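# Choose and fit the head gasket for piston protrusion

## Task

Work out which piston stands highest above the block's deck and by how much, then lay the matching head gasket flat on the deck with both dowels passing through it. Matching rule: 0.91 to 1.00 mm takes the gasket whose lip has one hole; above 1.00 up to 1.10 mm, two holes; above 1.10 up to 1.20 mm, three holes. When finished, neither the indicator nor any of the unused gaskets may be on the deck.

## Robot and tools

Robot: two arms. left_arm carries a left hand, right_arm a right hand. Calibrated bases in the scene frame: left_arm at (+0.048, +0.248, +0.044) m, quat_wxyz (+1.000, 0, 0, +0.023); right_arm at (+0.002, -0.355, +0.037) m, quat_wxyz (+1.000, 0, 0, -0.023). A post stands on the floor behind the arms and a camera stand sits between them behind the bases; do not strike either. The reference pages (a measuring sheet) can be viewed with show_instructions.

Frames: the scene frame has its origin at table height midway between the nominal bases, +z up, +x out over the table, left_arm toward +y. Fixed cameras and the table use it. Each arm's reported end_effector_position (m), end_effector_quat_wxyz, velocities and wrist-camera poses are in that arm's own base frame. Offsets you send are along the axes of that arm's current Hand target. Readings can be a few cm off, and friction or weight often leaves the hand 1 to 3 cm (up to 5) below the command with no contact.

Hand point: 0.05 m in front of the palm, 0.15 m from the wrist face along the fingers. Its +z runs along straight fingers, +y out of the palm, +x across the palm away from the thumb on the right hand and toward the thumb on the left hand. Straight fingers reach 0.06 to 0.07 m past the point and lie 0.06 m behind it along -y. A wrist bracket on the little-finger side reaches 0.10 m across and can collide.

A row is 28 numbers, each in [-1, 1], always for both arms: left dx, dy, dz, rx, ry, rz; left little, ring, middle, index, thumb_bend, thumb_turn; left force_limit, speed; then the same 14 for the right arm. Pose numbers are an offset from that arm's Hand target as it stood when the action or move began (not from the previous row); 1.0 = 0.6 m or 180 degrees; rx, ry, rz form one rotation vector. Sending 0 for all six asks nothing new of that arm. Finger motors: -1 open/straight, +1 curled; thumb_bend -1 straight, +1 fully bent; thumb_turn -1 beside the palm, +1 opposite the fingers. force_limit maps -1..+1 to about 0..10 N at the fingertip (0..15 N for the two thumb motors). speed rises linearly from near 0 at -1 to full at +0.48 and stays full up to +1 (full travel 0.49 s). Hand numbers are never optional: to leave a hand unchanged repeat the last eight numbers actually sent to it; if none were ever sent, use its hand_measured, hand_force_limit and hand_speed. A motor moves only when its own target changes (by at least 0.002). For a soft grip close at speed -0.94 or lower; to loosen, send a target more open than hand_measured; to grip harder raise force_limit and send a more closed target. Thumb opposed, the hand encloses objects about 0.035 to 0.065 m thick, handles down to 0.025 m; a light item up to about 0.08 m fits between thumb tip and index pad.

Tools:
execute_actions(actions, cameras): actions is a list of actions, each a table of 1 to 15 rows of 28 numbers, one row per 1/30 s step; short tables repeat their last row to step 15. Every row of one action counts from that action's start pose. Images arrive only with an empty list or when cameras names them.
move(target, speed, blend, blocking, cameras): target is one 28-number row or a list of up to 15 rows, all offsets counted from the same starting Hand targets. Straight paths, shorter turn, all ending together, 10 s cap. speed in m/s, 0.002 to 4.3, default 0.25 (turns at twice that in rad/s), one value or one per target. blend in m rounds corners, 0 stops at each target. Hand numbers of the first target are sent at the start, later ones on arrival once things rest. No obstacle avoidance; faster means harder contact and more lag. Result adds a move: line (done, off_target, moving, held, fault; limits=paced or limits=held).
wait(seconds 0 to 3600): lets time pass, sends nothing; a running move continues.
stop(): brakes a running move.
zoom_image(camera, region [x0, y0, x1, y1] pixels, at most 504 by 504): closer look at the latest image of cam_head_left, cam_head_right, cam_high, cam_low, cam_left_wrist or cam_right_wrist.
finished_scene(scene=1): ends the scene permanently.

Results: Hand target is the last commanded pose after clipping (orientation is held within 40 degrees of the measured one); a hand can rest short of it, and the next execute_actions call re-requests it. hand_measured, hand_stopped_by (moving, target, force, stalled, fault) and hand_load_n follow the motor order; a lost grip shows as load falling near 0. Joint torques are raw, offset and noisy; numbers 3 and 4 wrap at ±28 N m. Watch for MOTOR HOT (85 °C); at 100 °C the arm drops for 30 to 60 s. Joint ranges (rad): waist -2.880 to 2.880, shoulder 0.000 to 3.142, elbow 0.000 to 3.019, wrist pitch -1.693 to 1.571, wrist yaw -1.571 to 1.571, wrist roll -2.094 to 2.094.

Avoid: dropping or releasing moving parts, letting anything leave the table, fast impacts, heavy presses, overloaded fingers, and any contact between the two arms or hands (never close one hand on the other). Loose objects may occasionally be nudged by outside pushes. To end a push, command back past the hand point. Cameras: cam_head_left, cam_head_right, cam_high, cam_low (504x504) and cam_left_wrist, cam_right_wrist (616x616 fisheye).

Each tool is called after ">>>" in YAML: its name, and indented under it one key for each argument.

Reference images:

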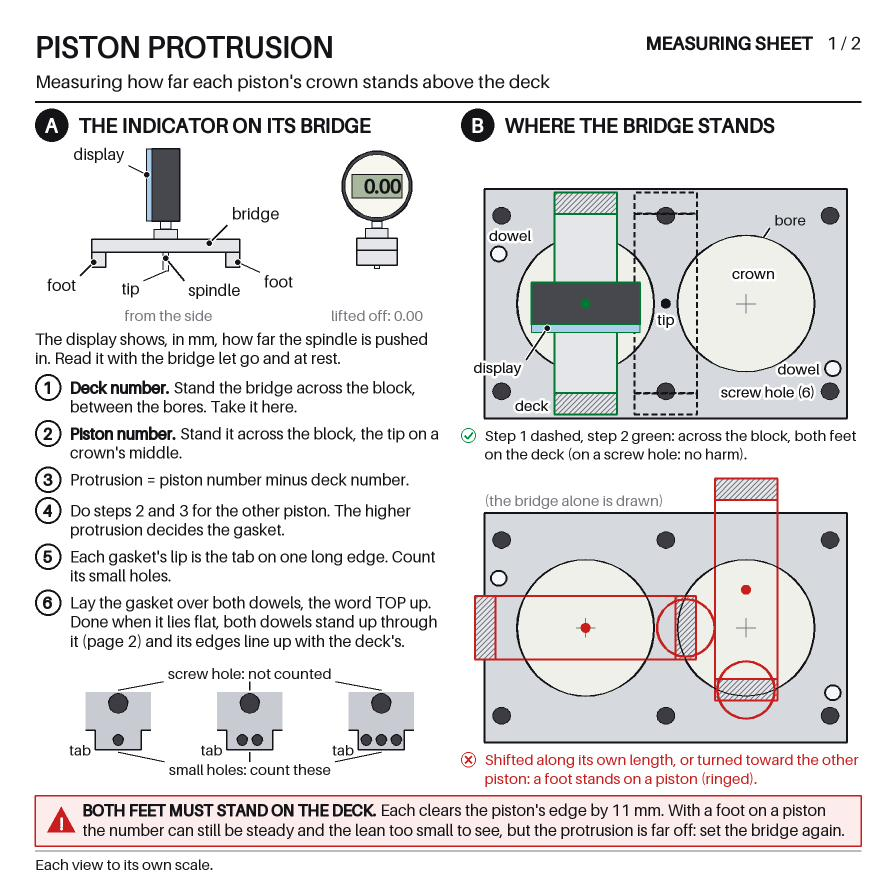

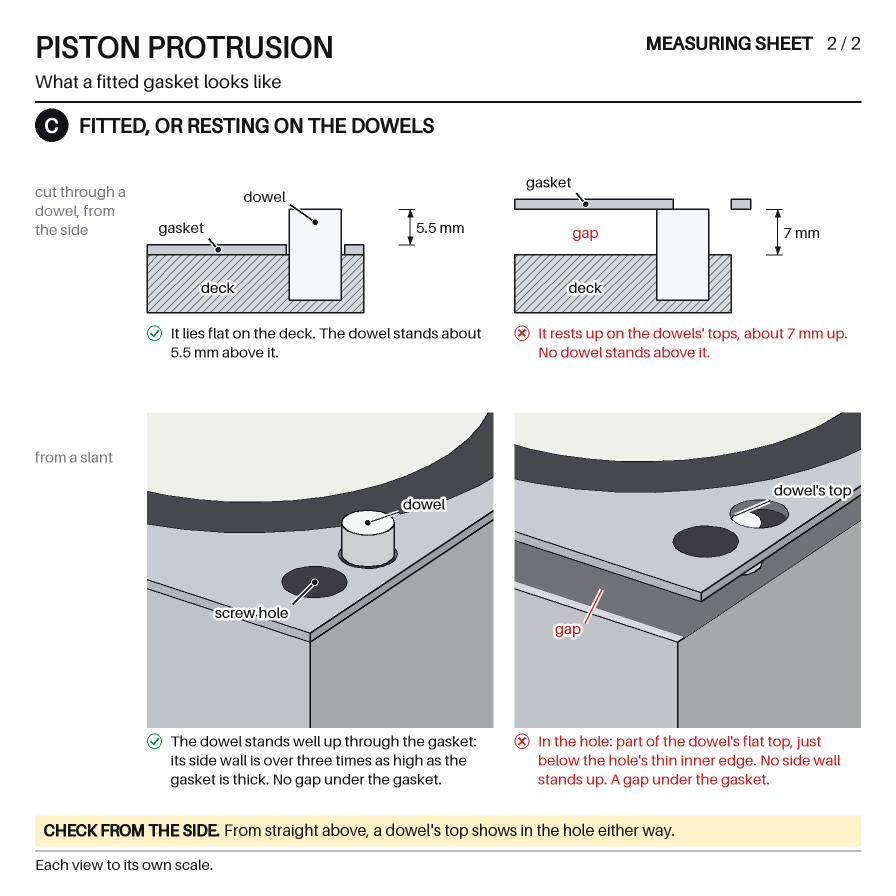

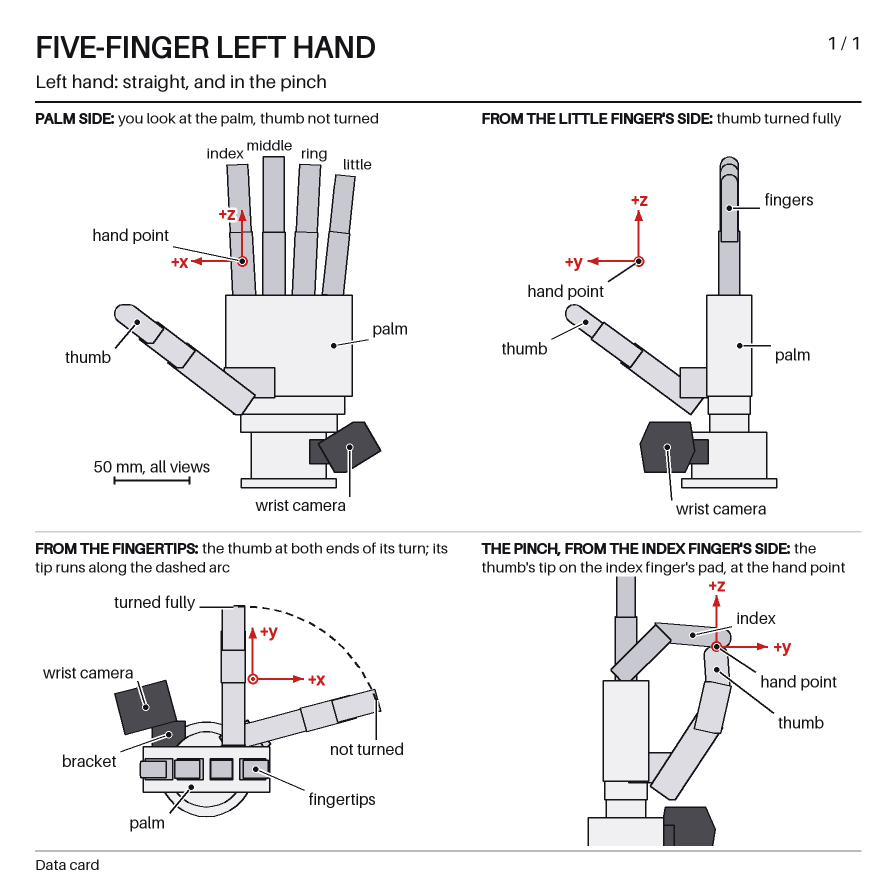

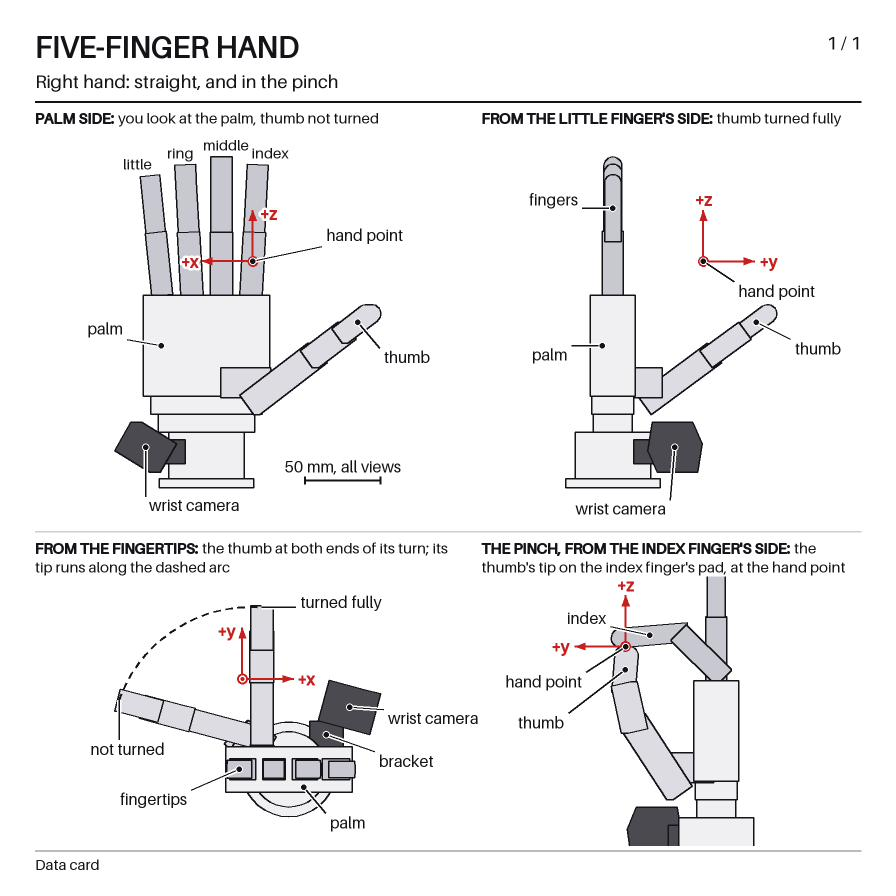

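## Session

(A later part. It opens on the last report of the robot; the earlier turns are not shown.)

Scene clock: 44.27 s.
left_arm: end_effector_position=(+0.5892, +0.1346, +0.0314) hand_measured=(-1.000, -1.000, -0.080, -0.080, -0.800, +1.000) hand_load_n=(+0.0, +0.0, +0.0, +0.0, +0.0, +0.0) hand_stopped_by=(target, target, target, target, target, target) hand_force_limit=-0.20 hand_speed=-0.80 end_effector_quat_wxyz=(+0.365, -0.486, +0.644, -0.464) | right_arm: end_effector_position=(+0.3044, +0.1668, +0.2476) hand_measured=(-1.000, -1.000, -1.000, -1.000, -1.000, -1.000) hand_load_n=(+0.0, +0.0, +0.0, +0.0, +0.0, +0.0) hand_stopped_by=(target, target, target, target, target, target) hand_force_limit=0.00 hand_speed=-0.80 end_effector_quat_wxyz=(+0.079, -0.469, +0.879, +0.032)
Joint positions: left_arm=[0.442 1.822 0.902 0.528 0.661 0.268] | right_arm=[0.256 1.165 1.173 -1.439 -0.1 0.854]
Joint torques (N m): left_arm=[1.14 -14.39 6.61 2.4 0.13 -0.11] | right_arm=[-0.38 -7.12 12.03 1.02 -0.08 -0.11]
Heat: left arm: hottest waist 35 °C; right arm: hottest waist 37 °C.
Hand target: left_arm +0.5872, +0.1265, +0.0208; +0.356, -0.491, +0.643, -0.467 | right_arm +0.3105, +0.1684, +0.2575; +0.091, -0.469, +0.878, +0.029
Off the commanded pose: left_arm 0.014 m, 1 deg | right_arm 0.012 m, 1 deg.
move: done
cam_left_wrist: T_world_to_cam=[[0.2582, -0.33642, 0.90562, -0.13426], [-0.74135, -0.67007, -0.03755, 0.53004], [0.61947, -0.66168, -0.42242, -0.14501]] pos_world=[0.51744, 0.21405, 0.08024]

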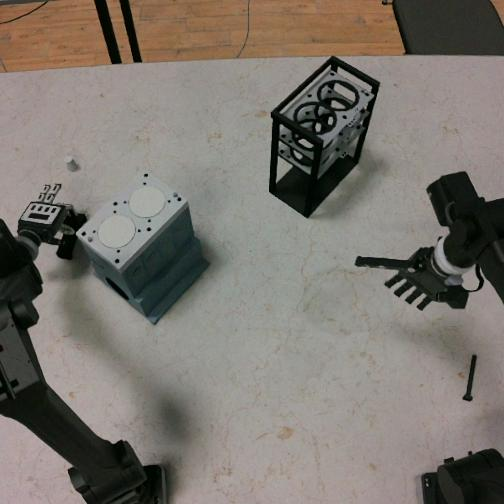

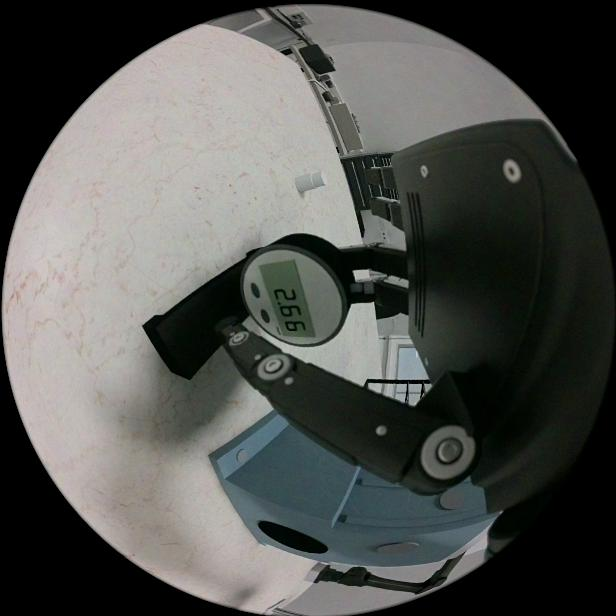

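>>> move:
  target:
    - [0,0,0,0,0,0,-1,-1,-0.08,-0.08,0.1,1,-0.4,-0.8,0,0,0,0,0,0,-1,-1,-1,-1,-1,-1,0.0,-0.8]
  cameras: ["cam_high","cam_left_wrist"]

>>> zoom_image:
  camera: "cam_left_wrist"
  region: [130, 190, 410, 430]

>>> zoom_image:
  camera: "cam_high"
  region: [40, 190, 100, 250]

Scene clock: 46.87 s.
left_arm: end_effector_position=(+0.5893, +0.1349, +0.0314) hand_measured=(-1.000, -1.000, -0.080, -0.080, -0.212, +1.000) hand_load_n=(+0.0, +0.0, +1.0, +1.0, +5.5, +0.0) hand_stopped_by=(target, target, target, target, force, target) hand_force_limit=-0.40 hand_speed=-0.80 end_effector_quat_wxyz=(+0.366, -0.487, +0.644, -0.464) | right_arm: end_effector_position=(+0.3044, +0.1668, +0.2476) hand_measured=(-1.000, -1.000, -1.000, -1.000, -1.000, -1.000) hand_load_n=(+0.0, +0.0, +0.0, +0.0, +0.0, +0.0) hand_stopped_by=(target, target, target, target, target, target) hand_force_limit=0.00 hand_speed=-0.80 end_effector_quat_wxyz=(+0.079, -0.469, +0.879, +0.032)
Joint positions: left_arm=[0.442 1.822 0.902 0.528 0.66 0.268] | right_arm=[0.256 1.165 1.173 -1.439 -0.1 0.854]
Joint torques (N m): left_arm=[1.14 -14.39 6.6 2.41 0.18 -0.11] | right_arm=[-0.67 -7 12.05 0.99 -0.06 -0.11]
Heat: left arm: hottest waist 35 °C; right arm: hottest waist 37 °C.
Hand target: left_arm +0.5873, +0.1265, +0.0208; +0.356, -0.491, +0.643, -0.467 | right_arm +0.3105, +0.1684, +0.2575; +0.091, -0.469, +0.878, +0.029
Off the commanded pose: left_arm 0.014 m, 1 deg | right_arm 0.012 m, 1 deg.
move: done
cam_left_wrist: T_world_to_cam=[[0.25876, -0.3365, 0.90543, -0.13449], [-0.74065, -0.67083, -0.03764, 0.52992], [0.62006, -0.66087, -0.42282, -0.14539]] pos_world=[0.51744, 0.21415, 0.08024]

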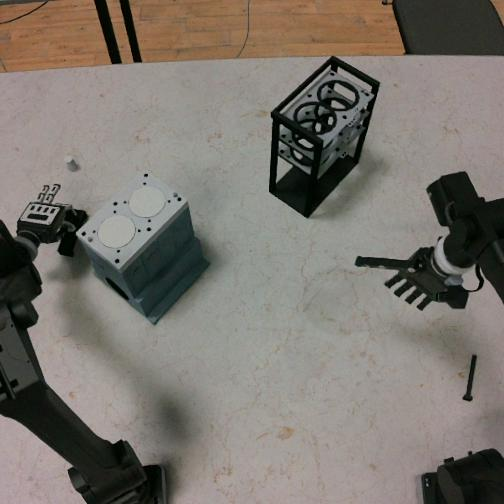

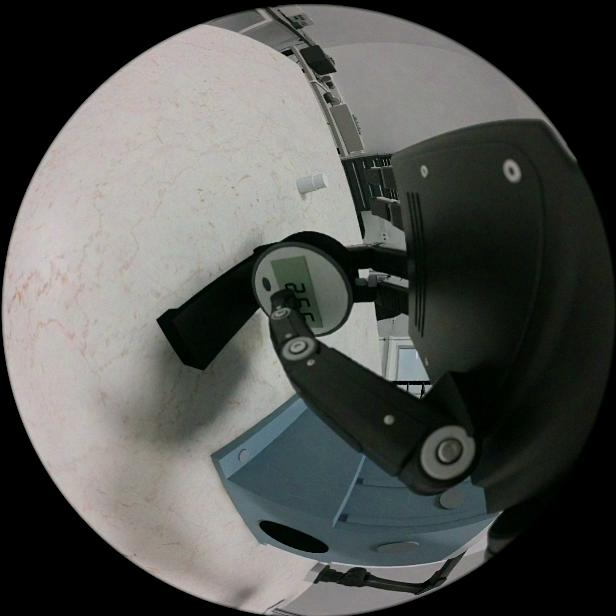

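Scaled by 1.800 from the camera's image (finer frame: 880x880).

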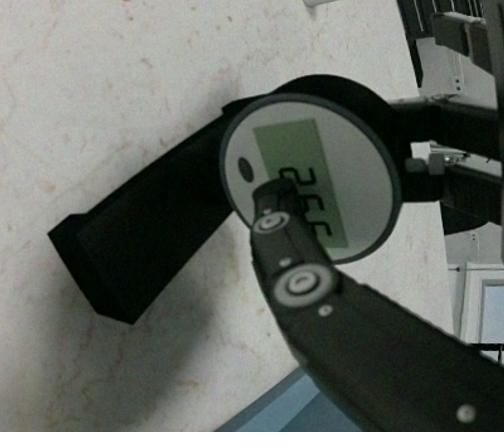

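Scaled by 8.400 from the camera's image (finer frame: 720x720).

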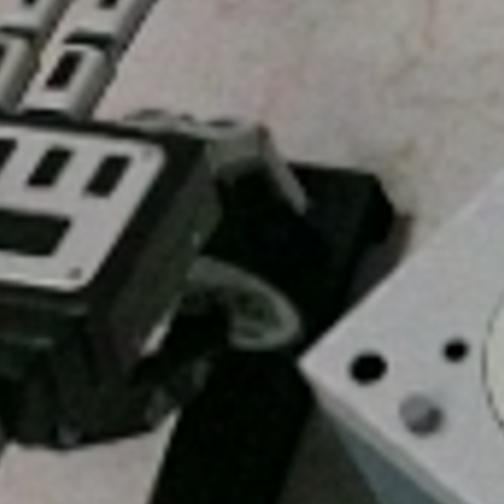

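>>> move:
  target:
    - [0,-0.1268,-0.0412,0,0,0,-1,-1,0.1,0.1,0.1,1,-0.2,-0.9,0,0,0,0,0,0,-1,-1,-1,-1,-1,-1,0.0,-0.8]
  speed: 0.06
  cameras: ["cam_high","cam_left_wrist"]

>>> zoom_image:
  camera: "cam_left_wrist"
  region: [130, 190, 410, 430]

>>> zoom_image:
  camera: "cam_high"
  region: [0, 150, 100, 250]

Scene clock: 49.13 s.
left_arm: end_effector_position=(+0.5706, +0.1263, +0.0658) hand_measured=(-1.000, -1.000, -0.046, -0.046, -0.214, +1.000) hand_load_n=(+0.0, +0.0, +4.0, +3.5, +7.5, +0.0) hand_stopped_by=(target, target, force, force, force, target) hand_force_limit=-0.20 hand_speed=-0.90 end_effector_quat_wxyz=(+0.334, -0.510, +0.648, -0.456) | right_arm: end_effector_position=(+0.3044, +0.1668, +0.2476) hand_measured=(-1.000, -1.000, -1.000, -1.000, -1.000, -1.000) hand_load_n=(+0.0, -0.5, +0.0, +0.0, +0.0, +0.0) hand_stopped_by=(target, target, target, target, target, target) hand_force_limit=0.00 hand_speed=-0.80 end_effector_quat_wxyz=(+0.079, -0.469, +0.879, +0.032)
Joint positions: left_arm=[0.442 1.698 0.902 0.324 0.657 0.268] | right_arm=[0.256 1.165 1.173 -1.439 -0.1 0.854]
Joint torques (N m): left_arm=[1.14 -18.02 10.92 1.72 0.34 -0.11] | right_arm=[-0.97 -7.18 12.05 0.98 -0.07 -0.12]
Heat: left arm: hottest waist 35 °C; right arm: hottest waist 37 °C.
Hand target: left_arm +0.5873, +0.1265, +0.1008; +0.356, -0.491, +0.644, -0.467 | right_arm +0.3105, +0.1684, +0.2575; +0.091, -0.469, +0.878, +0.029
Off the commanded pose: left_arm 0.039 m, 4 deg | right_arm 0.012 m, 1 deg.
move: off_target (left_arm)
cam_left_wrist: T_world_to_cam=[[0.32484, -0.30558, 0.89504, -0.20458], [-0.73916, -0.67241, 0.0387, 0.50598], [0.59001, -0.67415, -0.44431, -0.10458]] pos_world=[0.50216, 0.2072, 0.11706]

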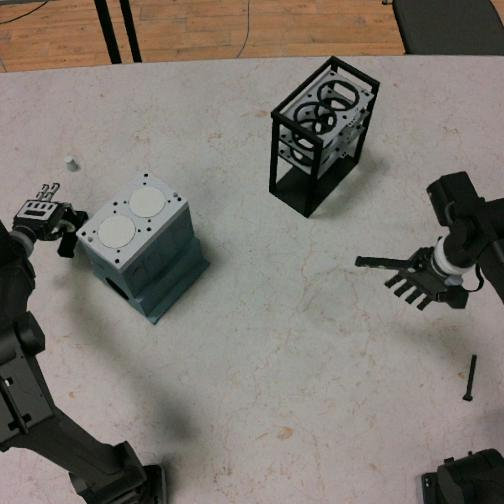

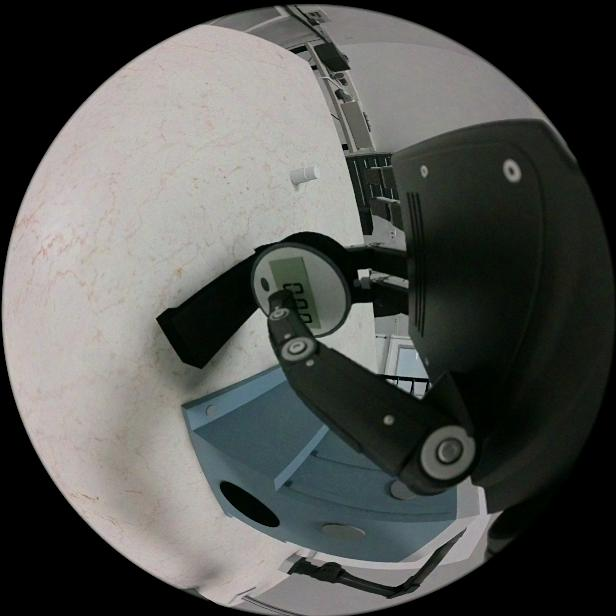

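Scaled by 1.800 from the camera's image (finer frame: 880x880).

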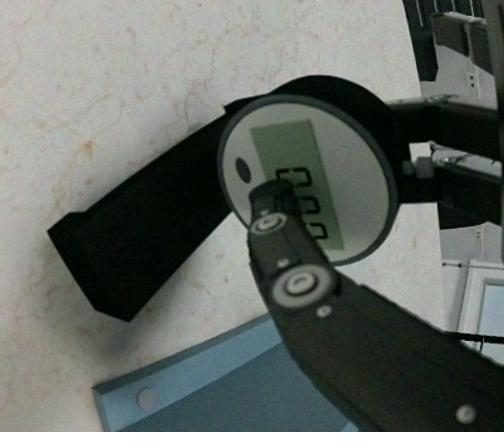

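Scaled by 5.040 from the camera's image (finer frame: 720x720).

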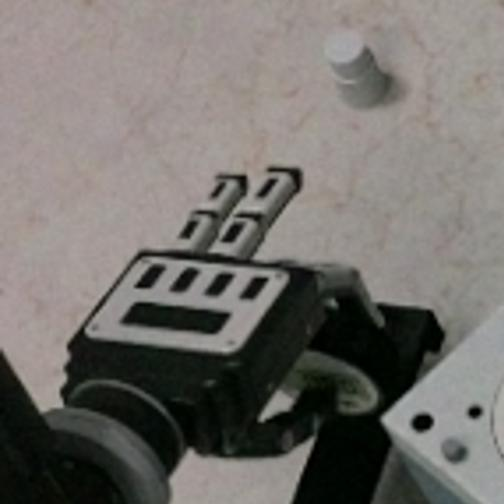

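>>> zoom_image:
  camera: "cam_left_wrist"
  region: [140, 230, 280, 380]

Scaled by 3.360 from the camera's image (finer frame: 880x880).

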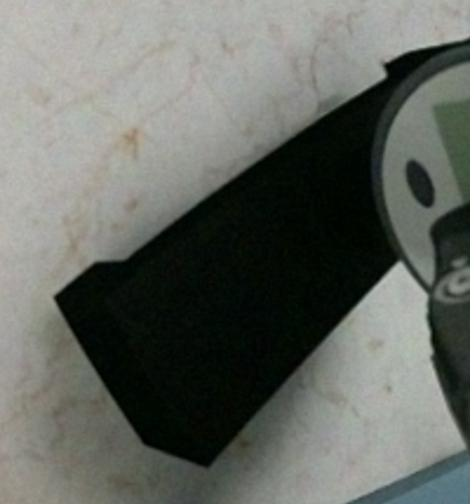

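>>> move:
  target:
    - [-0.0418,-0.1710,-0.1170,0,0,0,-1,-1,0.1,0.1,0.1,1,-0.2,-0.9,0,0,0,0,0,0,-1,-1,-1,-1,-1,-1,0.0,-0.8]
    - [0.0622,-0.3850,-0.3205,0,-0.16,-0.052,-1,-1,0.1,0.1,0.1,1,-0.2,-0.9,0,0,0,0,0,0,-1,-1,-1,-1,-1,-1,0.0,-0.8]
  speed: 0.12
  blend: [0.03,0]
  cameras: ["cam_high","cam_head_left","cam_left_wrist"]

Scene clock: 56.67 s.
left_arm: end_effector_position=(+0.4563, +0.1221, +0.3141) hand_measured=(-1.000, -1.000, -0.046, -0.046, -0.214, +1.000) hand_load_n=(+0.0, +0.0, +4.5, +3.5, +7.5, +0.0) hand_stopped_by=(target, target, force, force, force, target) hand_force_limit=-0.20 hand_speed=-0.90 end_effector_quat_wxyz=(-0.431, +0.667, -0.512, +0.327) | right_arm: end_effector_position=(+0.3044, +0.1668, +0.2476) hand_measured=(-1.000, -1.000, -1.000, -1.000, -1.000, -1.000) hand_load_n=(+0.0, +0.0, +0.0, +0.0, +0.0, -0.5) hand_stopped_by=(target, target, target, target, target, target) hand_force_limit=0.00 hand_speed=-0.80 end_effector_quat_wxyz=(+0.079, -0.469, +0.879, +0.032)
Joint positions: left_arm=[0.355 0.995 0.983 -0.418 0.081 0.042] | right_arm=[0.256 1.165 1.173 -1.439 -0.1 0.854]
Joint torques (N m): left_arm=[1.03 -8.53 18.39 1.99 -0.02 -0.14] | right_arm=[-0.91 -7.06 12 1.03 -0.06 -0.11]
Heat: left arm: hottest elbow 36 °C; right arm: hottest waist 37 °C.
Hand target: left_arm +0.4701, +0.1199, +0.3799; -0.466, +0.642, -0.493, +0.358 | right_arm +0.3105, +0.1684, +0.2575; +0.091, -0.469, +0.878, +0.029
Off the commanded pose: left_arm 0.067 m, 7 deg | right_arm 0.012 m, 1 deg.
move: off_target (left_arm)
cam_left_wrist: T_world_to_cam=[[0.4933, -0.12043, 0.86148, -0.47993], [-0.30187, -0.95252, 0.0397, 0.24336], [0.8158, -0.27964, -0.50623, -0.06135]] pos_world=[0.36026, 0.15685, 0.37273]
Images, in order (width x height): cam_head_left 504x504, cam_high 504x504, cam_left_wrist 616x616.

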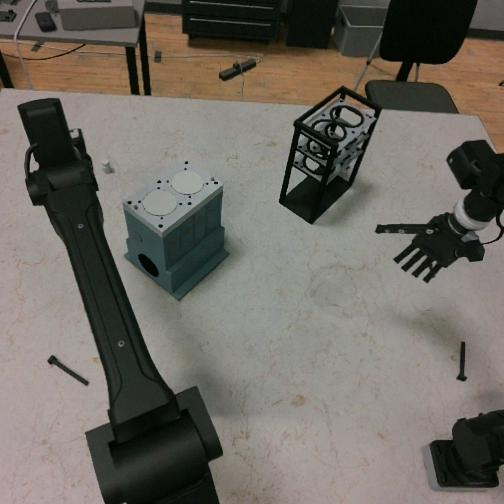

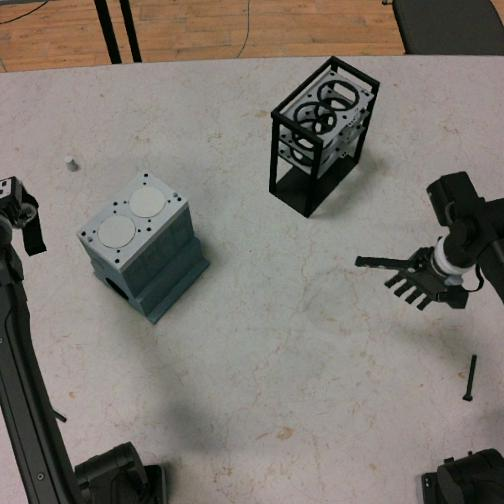

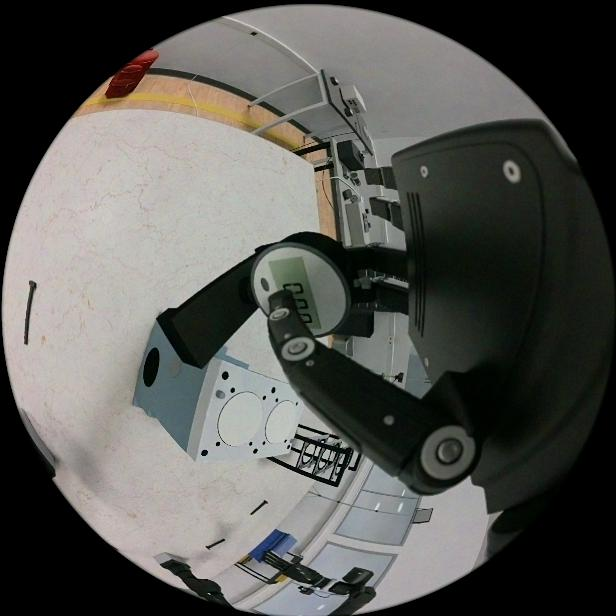

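>>> move:
  target:
    - [0.2862,0.0023,-0.0343,0.0333,-0.1628,-0.0436,-1,-1,0.1,0.1,0.1,1,-0.2,-0.9,0,0,0,0,0,0,-1,-1,-1,-1,-1,-1,0.0,-0.8]
  speed: 0.1
  cameras: ["all"]

Scene clock: 60.73 s.
left_arm: end_effector_position=(+0.4807, -0.0422, +0.3394) hand_measured=(-1.000, -1.000, -0.046, -0.046, -0.214, +1.000) hand_load_n=(+0.0, +0.0, +4.0, +4.0, +7.5, +0.0) hand_stopped_by=(target, target, force, force, force, target) hand_force_limit=-0.20 hand_speed=-0.90 end_effector_quat_wxyz=(-0.583, +0.716, -0.326, +0.203) | right_arm: end_effector_position=(+0.3044, +0.1668, +0.2476) hand_measured=(-1.000, -1.000, -1.000, -1.000, -1.000, -1.000) hand_load_n=(+0.0, +0.0, +0.0, +0.0, -0.5, +0.0) hand_stopped_by=(target, target, target, target, target, target) hand_force_limit=0.00 hand_speed=-0.80 end_effector_quat_wxyz=(+0.079, -0.469, +0.879, +0.032)
Joint positions: left_arm=[-0.413 1.157 1.117 -0.578 -1.149 -0.483] | right_arm=[0.256 1.165 1.173 -1.439 -0.1 0.854]
Joint torques (N m): left_arm=[1.26 -8.29 17.57 1.22 -0.85 -0.11] | right_arm=[-0.56 -7 12.08 1.03 -0.05 -0.11]
Heat: left arm: hottest elbow 37 °C; right arm: hottest waist 37 °C.
Hand target: left_arm +0.4952, -0.0513, +0.3848; -0.583, +0.718, -0.296, +0.239 | right_arm +0.3105, +0.1684, +0.2575; +0.091, -0.469, +0.878, +0.029
Off the commanded pose: left_arm 0.049 m, 5 deg | right_arm 0.012 m, 1 deg.
move: off_target (left_arm)
cam_left_wrist: T_world_to_cam=[[0.42357, -0.03355, 0.90524, -0.51122], [0.20673, -0.96936, -0.13265, -0.09343], [0.88196, 0.24333, -0.40366, -0.15898]] pos_world=[0.37606, -0.06903, 0.38621]

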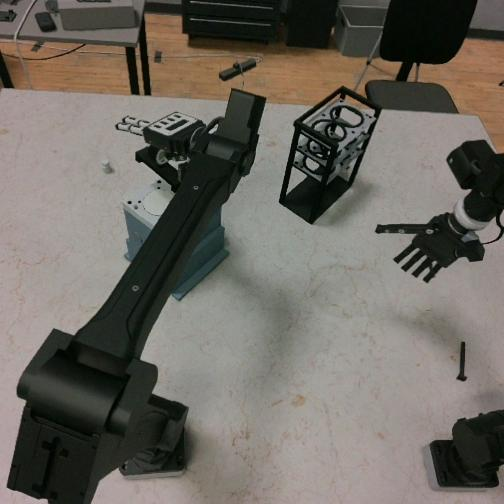

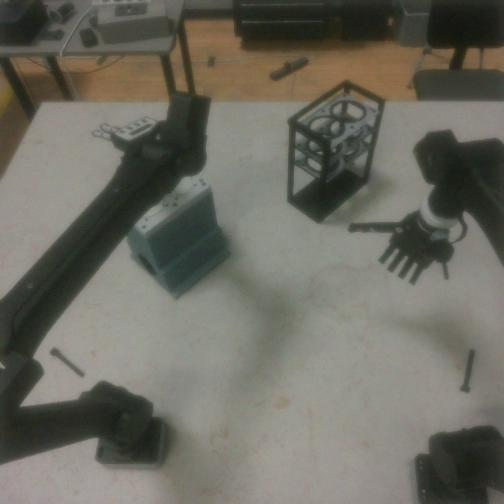

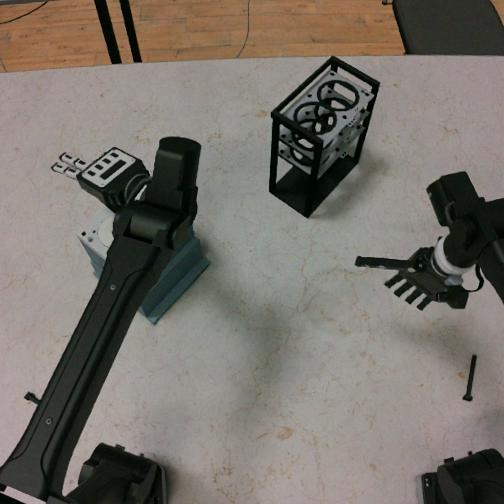

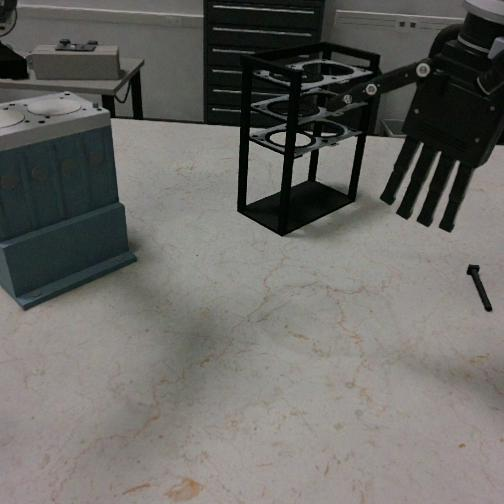

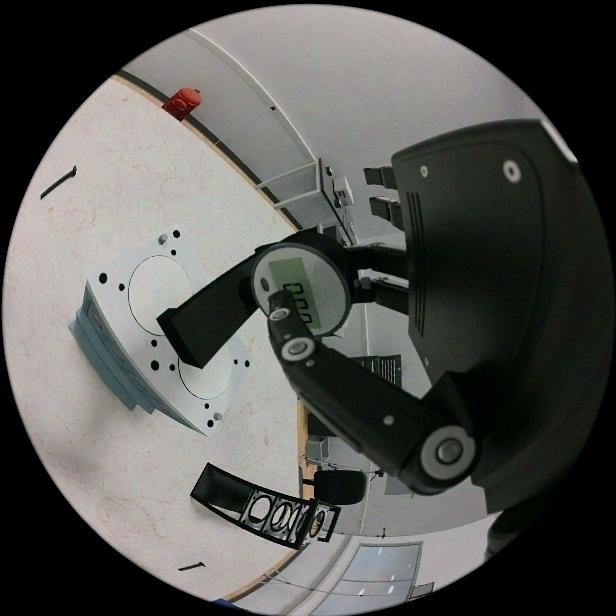

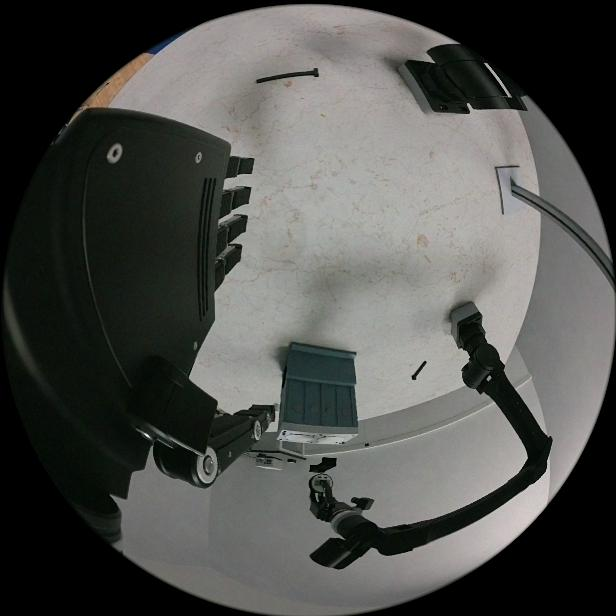

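>>> zoom_image:
  camera: "cam_left_wrist"
  region: [70, 210, 310, 450]

>>> zoom_image:
  camera: "cam_head_left"
  region: [100, 80, 260, 240]

>>> zoom_image:
  camera: "cam_head_right"
  region: [70, 80, 250, 260]

Scaled by 2.100 from the camera's image (finer frame: 880x880).

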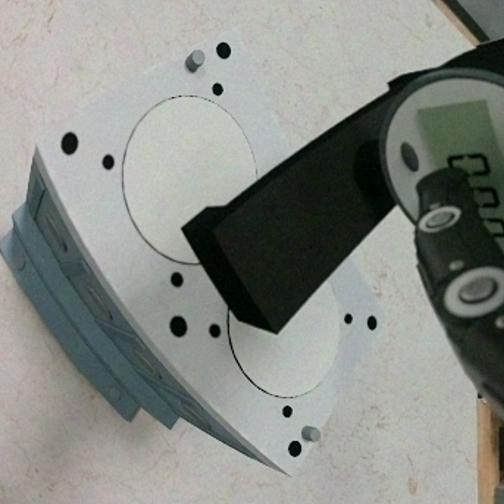

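Scaled by 3.150 from the camera's image (finer frame: 720x720).

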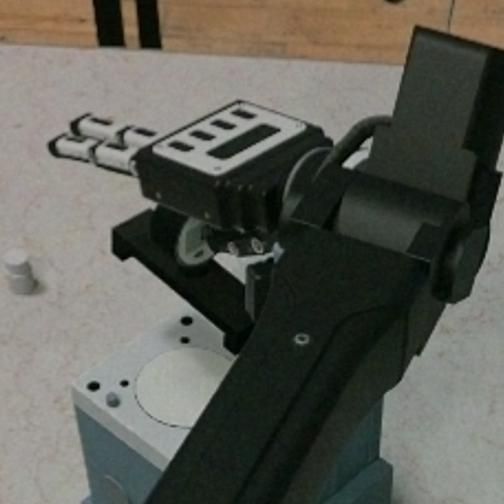

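Scaled by 2.800 from the camera's image (finer frame: 720x720).

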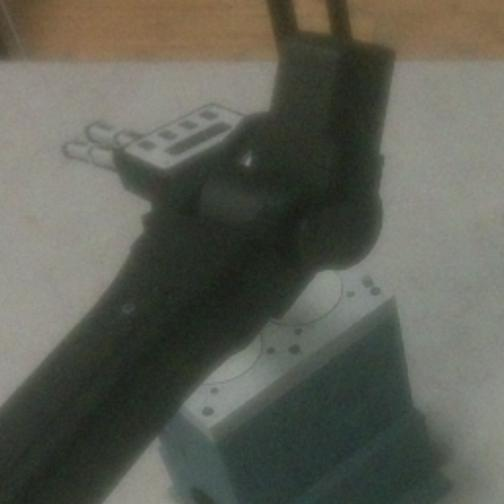

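>>> move:
  target:
    - [0.0102,0.1173,0.0092,-0.0320,-0.0071,0.0041,-1,-1,0.1,0.1,0.1,1,-0.2,-0.9,0,0,0,0,0,0,-1,-1,-1,-1,-1,-1,0.0,-0.8]
  speed: 0.06
  cameras: ["cam_high","cam_head_left","cam_left_wrist"]

>>> zoom_image:
  camera: "cam_left_wrist"
  region: [50, 210, 290, 450]

>>> zoom_image:
  camera: "cam_head_left"
  region: [100, 80, 260, 240]

Scene clock: 66.23 s.
left_arm: end_effector_position=(+0.4851, -0.0528, +0.2946) hand_measured=(-1.000, -1.000, -0.046, -0.046, -0.214, +1.000) hand_load_n=(+0.0, +0.0, +4.0, +3.5, +7.5, +0.0) hand_stopped_by=(target, target, force, force, force, target) hand_force_limit=-0.20 hand_speed=-0.90 end_effector_quat_wxyz=(-0.552, +0.746, -0.319, +0.191) | right_arm: end_effector_position=(+0.3044, +0.1668, +0.2476) hand_measured=(-1.000, -1.000, -1.000, -1.000, -1.000, -1.000) hand_load_n=(+0.0, +0.0, +0.0, +0.0, +0.0, +0.0) hand_stopped_by=(target, target, target, target, target, target) hand_force_limit=0.00 hand_speed=-0.80 end_effector_quat_wxyz=(+0.079, -0.469, +0.879, +0.032)
Joint positions: left_arm=[-0.414 1.224 1.117 -0.705 -1.118 -0.689] | right_arm=[0.256 1.165 1.173 -1.439 -0.1 0.854]
Joint torques (N m): left_arm=[0.97 -9.29 13.75 1.03 -0.85 -0.13] | right_arm=[-0.38 -7.12 12.01 1.05 -0.08 -0.11]
Heat: left arm: hottest elbow 38 °C; right arm: hottest elbow 38 °C.
Hand target: left_arm +0.4930, -0.0620, +0.3149; -0.551, +0.747, -0.305, +0.213 | right_arm +0.3105, +0.1684, +0.2575; +0.091, -0.469, +0.878, +0.029
Off the commanded pose: left_arm 0.024 m, 3 deg | right_arm 0.012 m, 1 deg.
move: off_target (left_arm)
cam_left_wrist: T_world_to_cam=[[0.46044, 0.04857, 0.88636, -0.48077], [0.23373, -0.9699, -0.06827, -0.14269], [0.85637, 0.23861, -0.45793, -0.1502]] pos_world=[0.38334, -0.0792, 0.34762]
Images, in order (width x height): cam_head_left 504x504, cam_high 504x504, cam_left_wrist 616x616.

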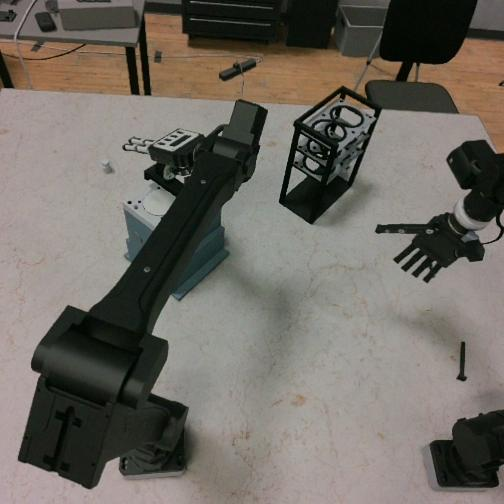

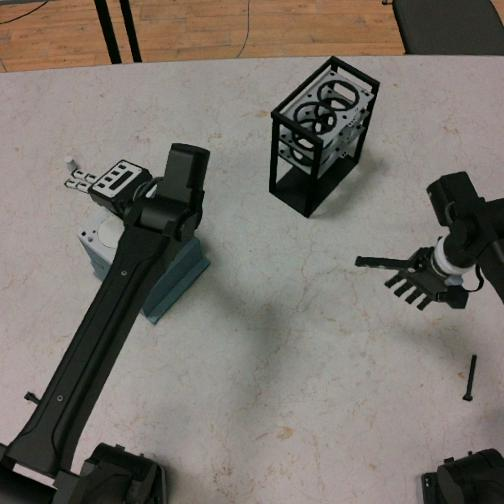

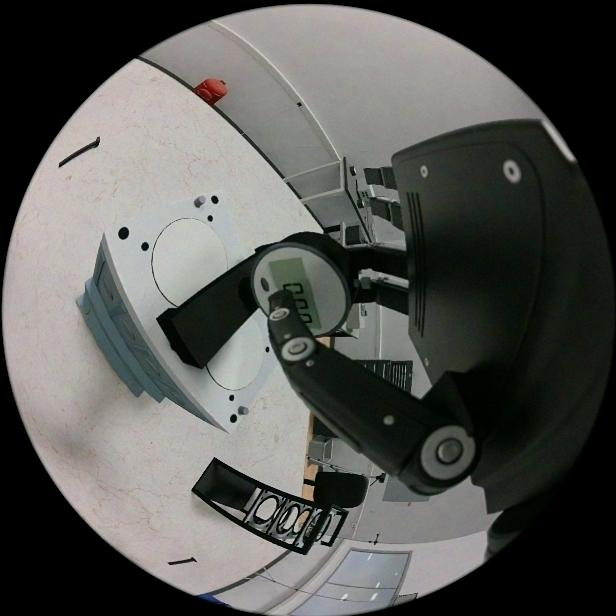

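Scaled by 2.100 from the camera's image (finer frame: 880x880).

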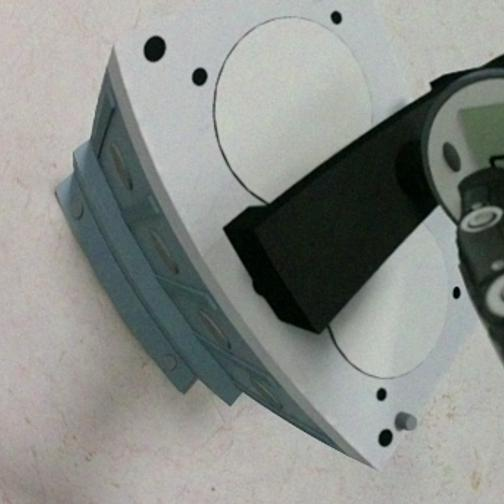

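Scaled by 3.150 from the camera's image (finer frame: 720x720).

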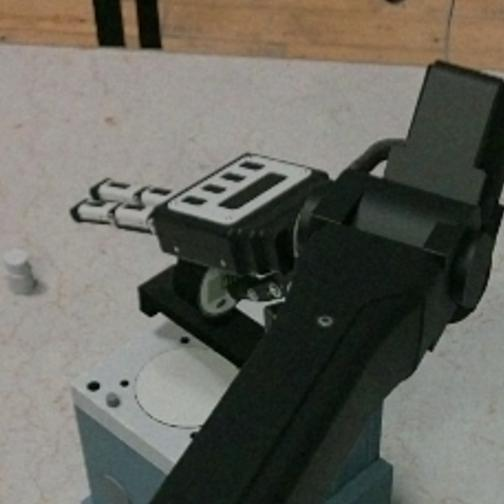

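>>> move:
  target:
    - [0.0127,0.0253,0.0018,0.0053,0.0124,-0.0119,-1,-1,0.1,0.1,0.1,1,-0.2,-0.9,0,0,0,0,0,0,-1,-1,-1,-1,-1,-1,0.0,-0.8]
  speed: 0.04
  cameras: ["cam_head_left","cam_left_wrist"]

>>> zoom_image:
  camera: "cam_left_wrist"
  region: [50, 210, 290, 450]

>>> zoom_image:
  camera: "cam_head_left"
  region: [120, 110, 220, 210]

Scene clock: 69.07 s.
left_arm: end_effector_position=(+0.4949, -0.0635, +0.2911) hand_measured=(-1.000, -1.000, -0.046, -0.046, -0.214, +1.000) hand_load_n=(+0.0, +0.0, +4.0, +3.5, +7.0, +0.0) hand_stopped_by=(target, target, force, force, force, target) hand_force_limit=-0.20 hand_speed=-0.90 end_effector_quat_wxyz=(-0.546, +0.747, -0.304, +0.226) | right_arm: end_effector_position=(+0.3044, +0.1668, +0.2476) hand_measured=(-1.000, -1.000, -1.000, -1.000, -1.000, -1.000) hand_load_n=(+0.0, +0.0, +0.0, +0.0, +0.0, +0.0) hand_stopped_by=(target, target, target, target, target, target) hand_force_limit=0.00 hand_speed=-0.80 end_effector_quat_wxyz=(+0.079, -0.469, +0.879, +0.032)
Joint positions: left_arm=[-0.423 1.224 1.085 -0.6 -1.106 -0.689] | right_arm=[0.256 1.165 1.173 -1.439 -0.1 0.854]
Joint torques (N m): left_arm=[0.97 -10.34 10.71 2.24 -0.77 0.1] | right_arm=[-0.73 -7.36 12.03 0.99 -0.06 -0.11]
Heat: left arm: hottest elbow 38 °C; right arm: hottest elbow 38 °C.
Hand target: left_arm +0.4959, -0.0697, +0.3001; -0.547, +0.744, -0.300, +0.240 | right_arm +0.3105, +0.1684, +0.2575; +0.091, -0.469, +0.878, +0.029
Off the commanded pose: left_arm 0.011 m, 2 deg | right_arm 0.012 m, 1 deg.
move: off_target (left_arm)
cam_left_wrist: T_world_to_cam=[[0.4046, 0.07452, 0.91145, -0.45979], [0.21999, -0.97534, -0.01791, -0.16377], [0.88764, 0.20775, -0.41102, -0.18879]] pos_world=[0.38964, -0.08625, 0.33855]

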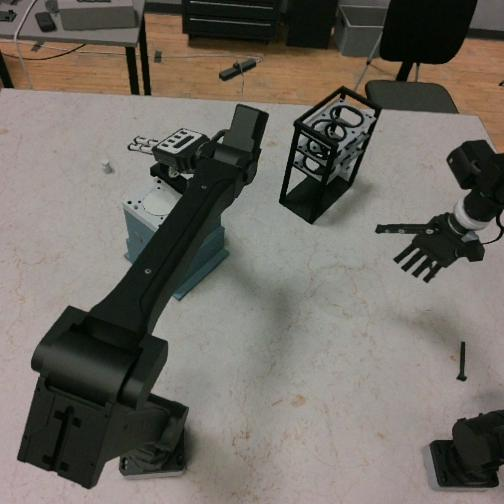

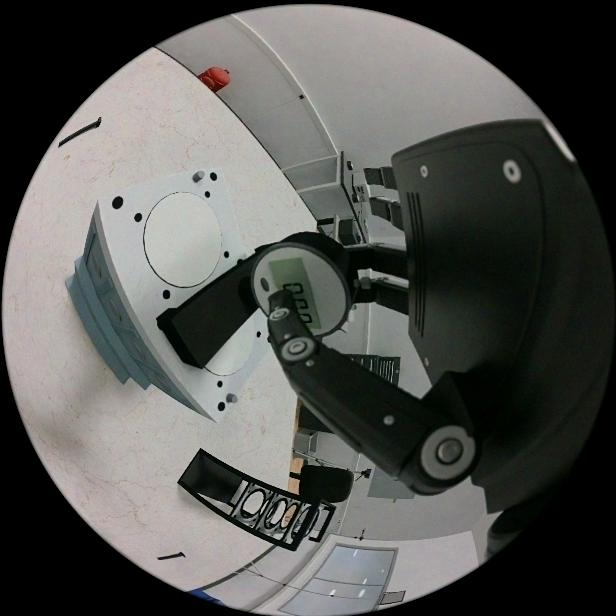

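Scaled by 2.100 from the camera's image (finer frame: 880x880).

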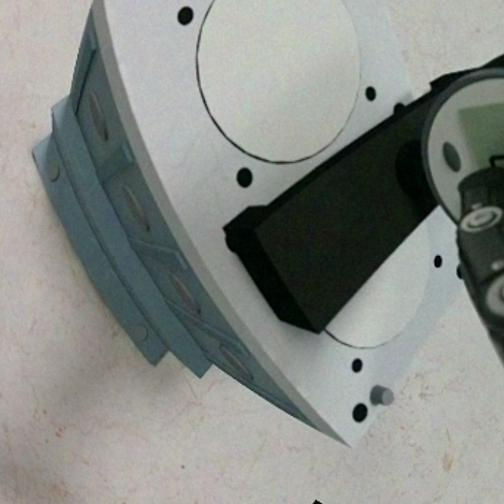

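Scaled by 5.040 from the camera's image (finer frame: 720x720).

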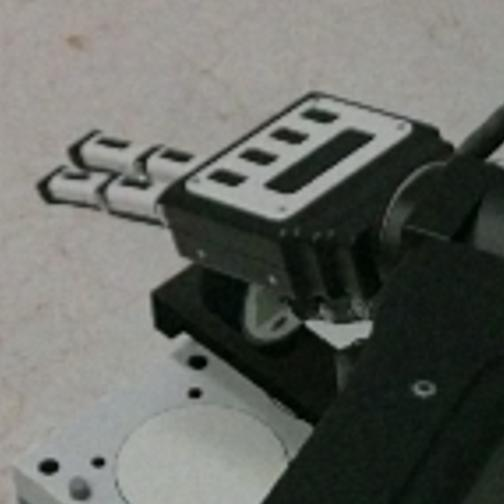

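>>> move:
  target:
    - [-0.0122,0.0178,-0.0022,-0.0008,-0.0072,0.0061,-1,-1,0.1,0.1,0.1,1,-0.2,-0.9,0,0,0,0,0,0,-1,-1,-1,-1,-1,-1,0.0,-0.8]
  speed: 0.04
  cameras: ["cam_head_left","cam_left_wrist"]

>>> zoom_image:
  camera: "cam_left_wrist"
  region: [70, 180, 310, 420]

>>> zoom_image:
  camera: "cam_head_left"
  region: [120, 110, 220, 210]

Scene clock: 71.23 s.
left_arm: end_effector_position=(+0.4894, -0.0629, +0.2838) hand_measured=(-1.000, -1.000, -0.046, -0.046, -0.214, +1.000) hand_load_n=(+0.0, +0.0, +4.0, +3.5, +7.0, +0.0) hand_stopped_by=(target, target, force, force, force, target) hand_force_limit=-0.20 hand_speed=-0.90 end_effector_quat_wxyz=(-0.552, +0.744, -0.308, +0.216) | right_arm: end_effector_position=(+0.3044, +0.1668, +0.2476) hand_measured=(-1.000, -1.000, -1.000, -1.000, -1.000, -1.000) hand_load_n=(+0.0, +0.0, +0.0, +0.0, -0.5, +0.0) hand_stopped_by=(target, target, target, target, target, target) hand_force_limit=0.00 hand_speed=-0.80 end_effector_quat_wxyz=(+0.079, -0.469, +0.879, +0.032)
Joint positions: left_arm=[-0.432 1.224 1.07 -0.608 -1.125 -0.691] | right_arm=[0.256 1.165 1.173 -1.439 -0.1 0.854]
Joint torques (N m): left_arm=[0.91 -10.23 10.52 1.1 -0.96 -0.13] | right_arm=[-0.62 -7.06 12 1.01 -0.05 -0.11]
Heat: left arm: hottest elbow 38 °C; right arm: hottest elbow 38 °C.
Hand target: left_arm +0.4879, -0.0677, +0.2900; -0.552, +0.744, -0.301, +0.226 | right_arm +0.3105, +0.1684, +0.2575; +0.091, -0.469, +0.878, +0.029
Off the commanded pose: left_arm 0.008 m, 1 deg | right_arm 0.012 m, 1 deg.
move: done
cam_left_wrist: T_world_to_cam=[[0.41762, 0.05855, 0.90673, -0.45701], [0.22426, -0.97369, -0.04042, -0.15778], [0.88051, 0.22022, -0.41977, -0.18026]] pos_world=[0.38496, -0.08718, 0.33234]

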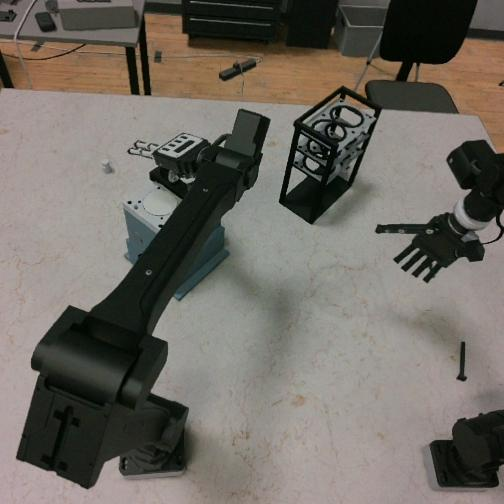

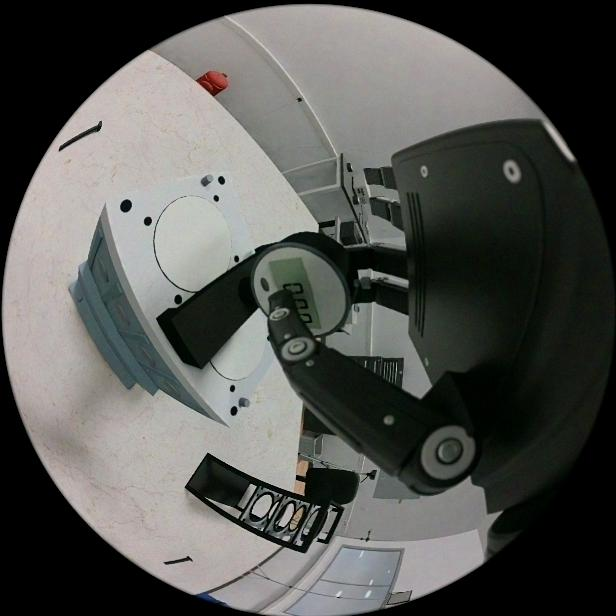

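Scaled by 2.100 from the camera's image (finer frame: 880x880).

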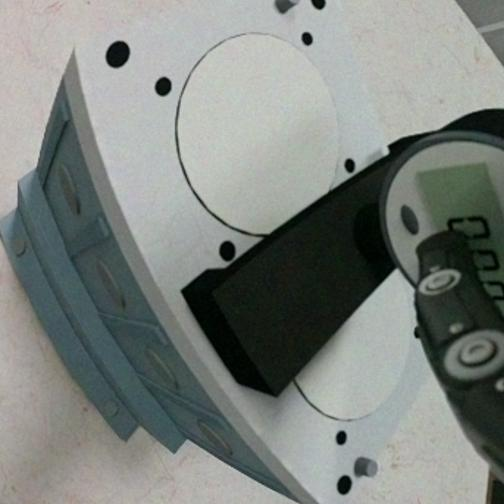

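Scaled by 5.040 from the camera's image (finer frame: 720x720).

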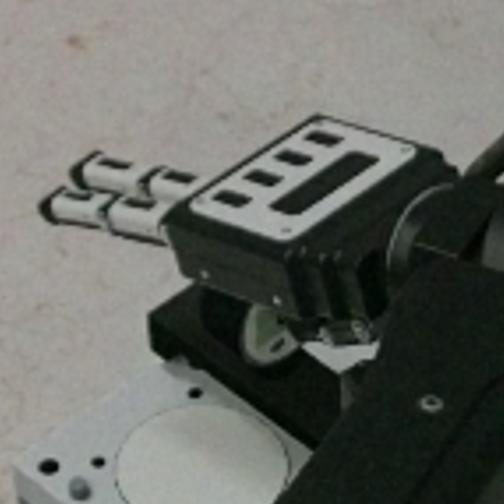

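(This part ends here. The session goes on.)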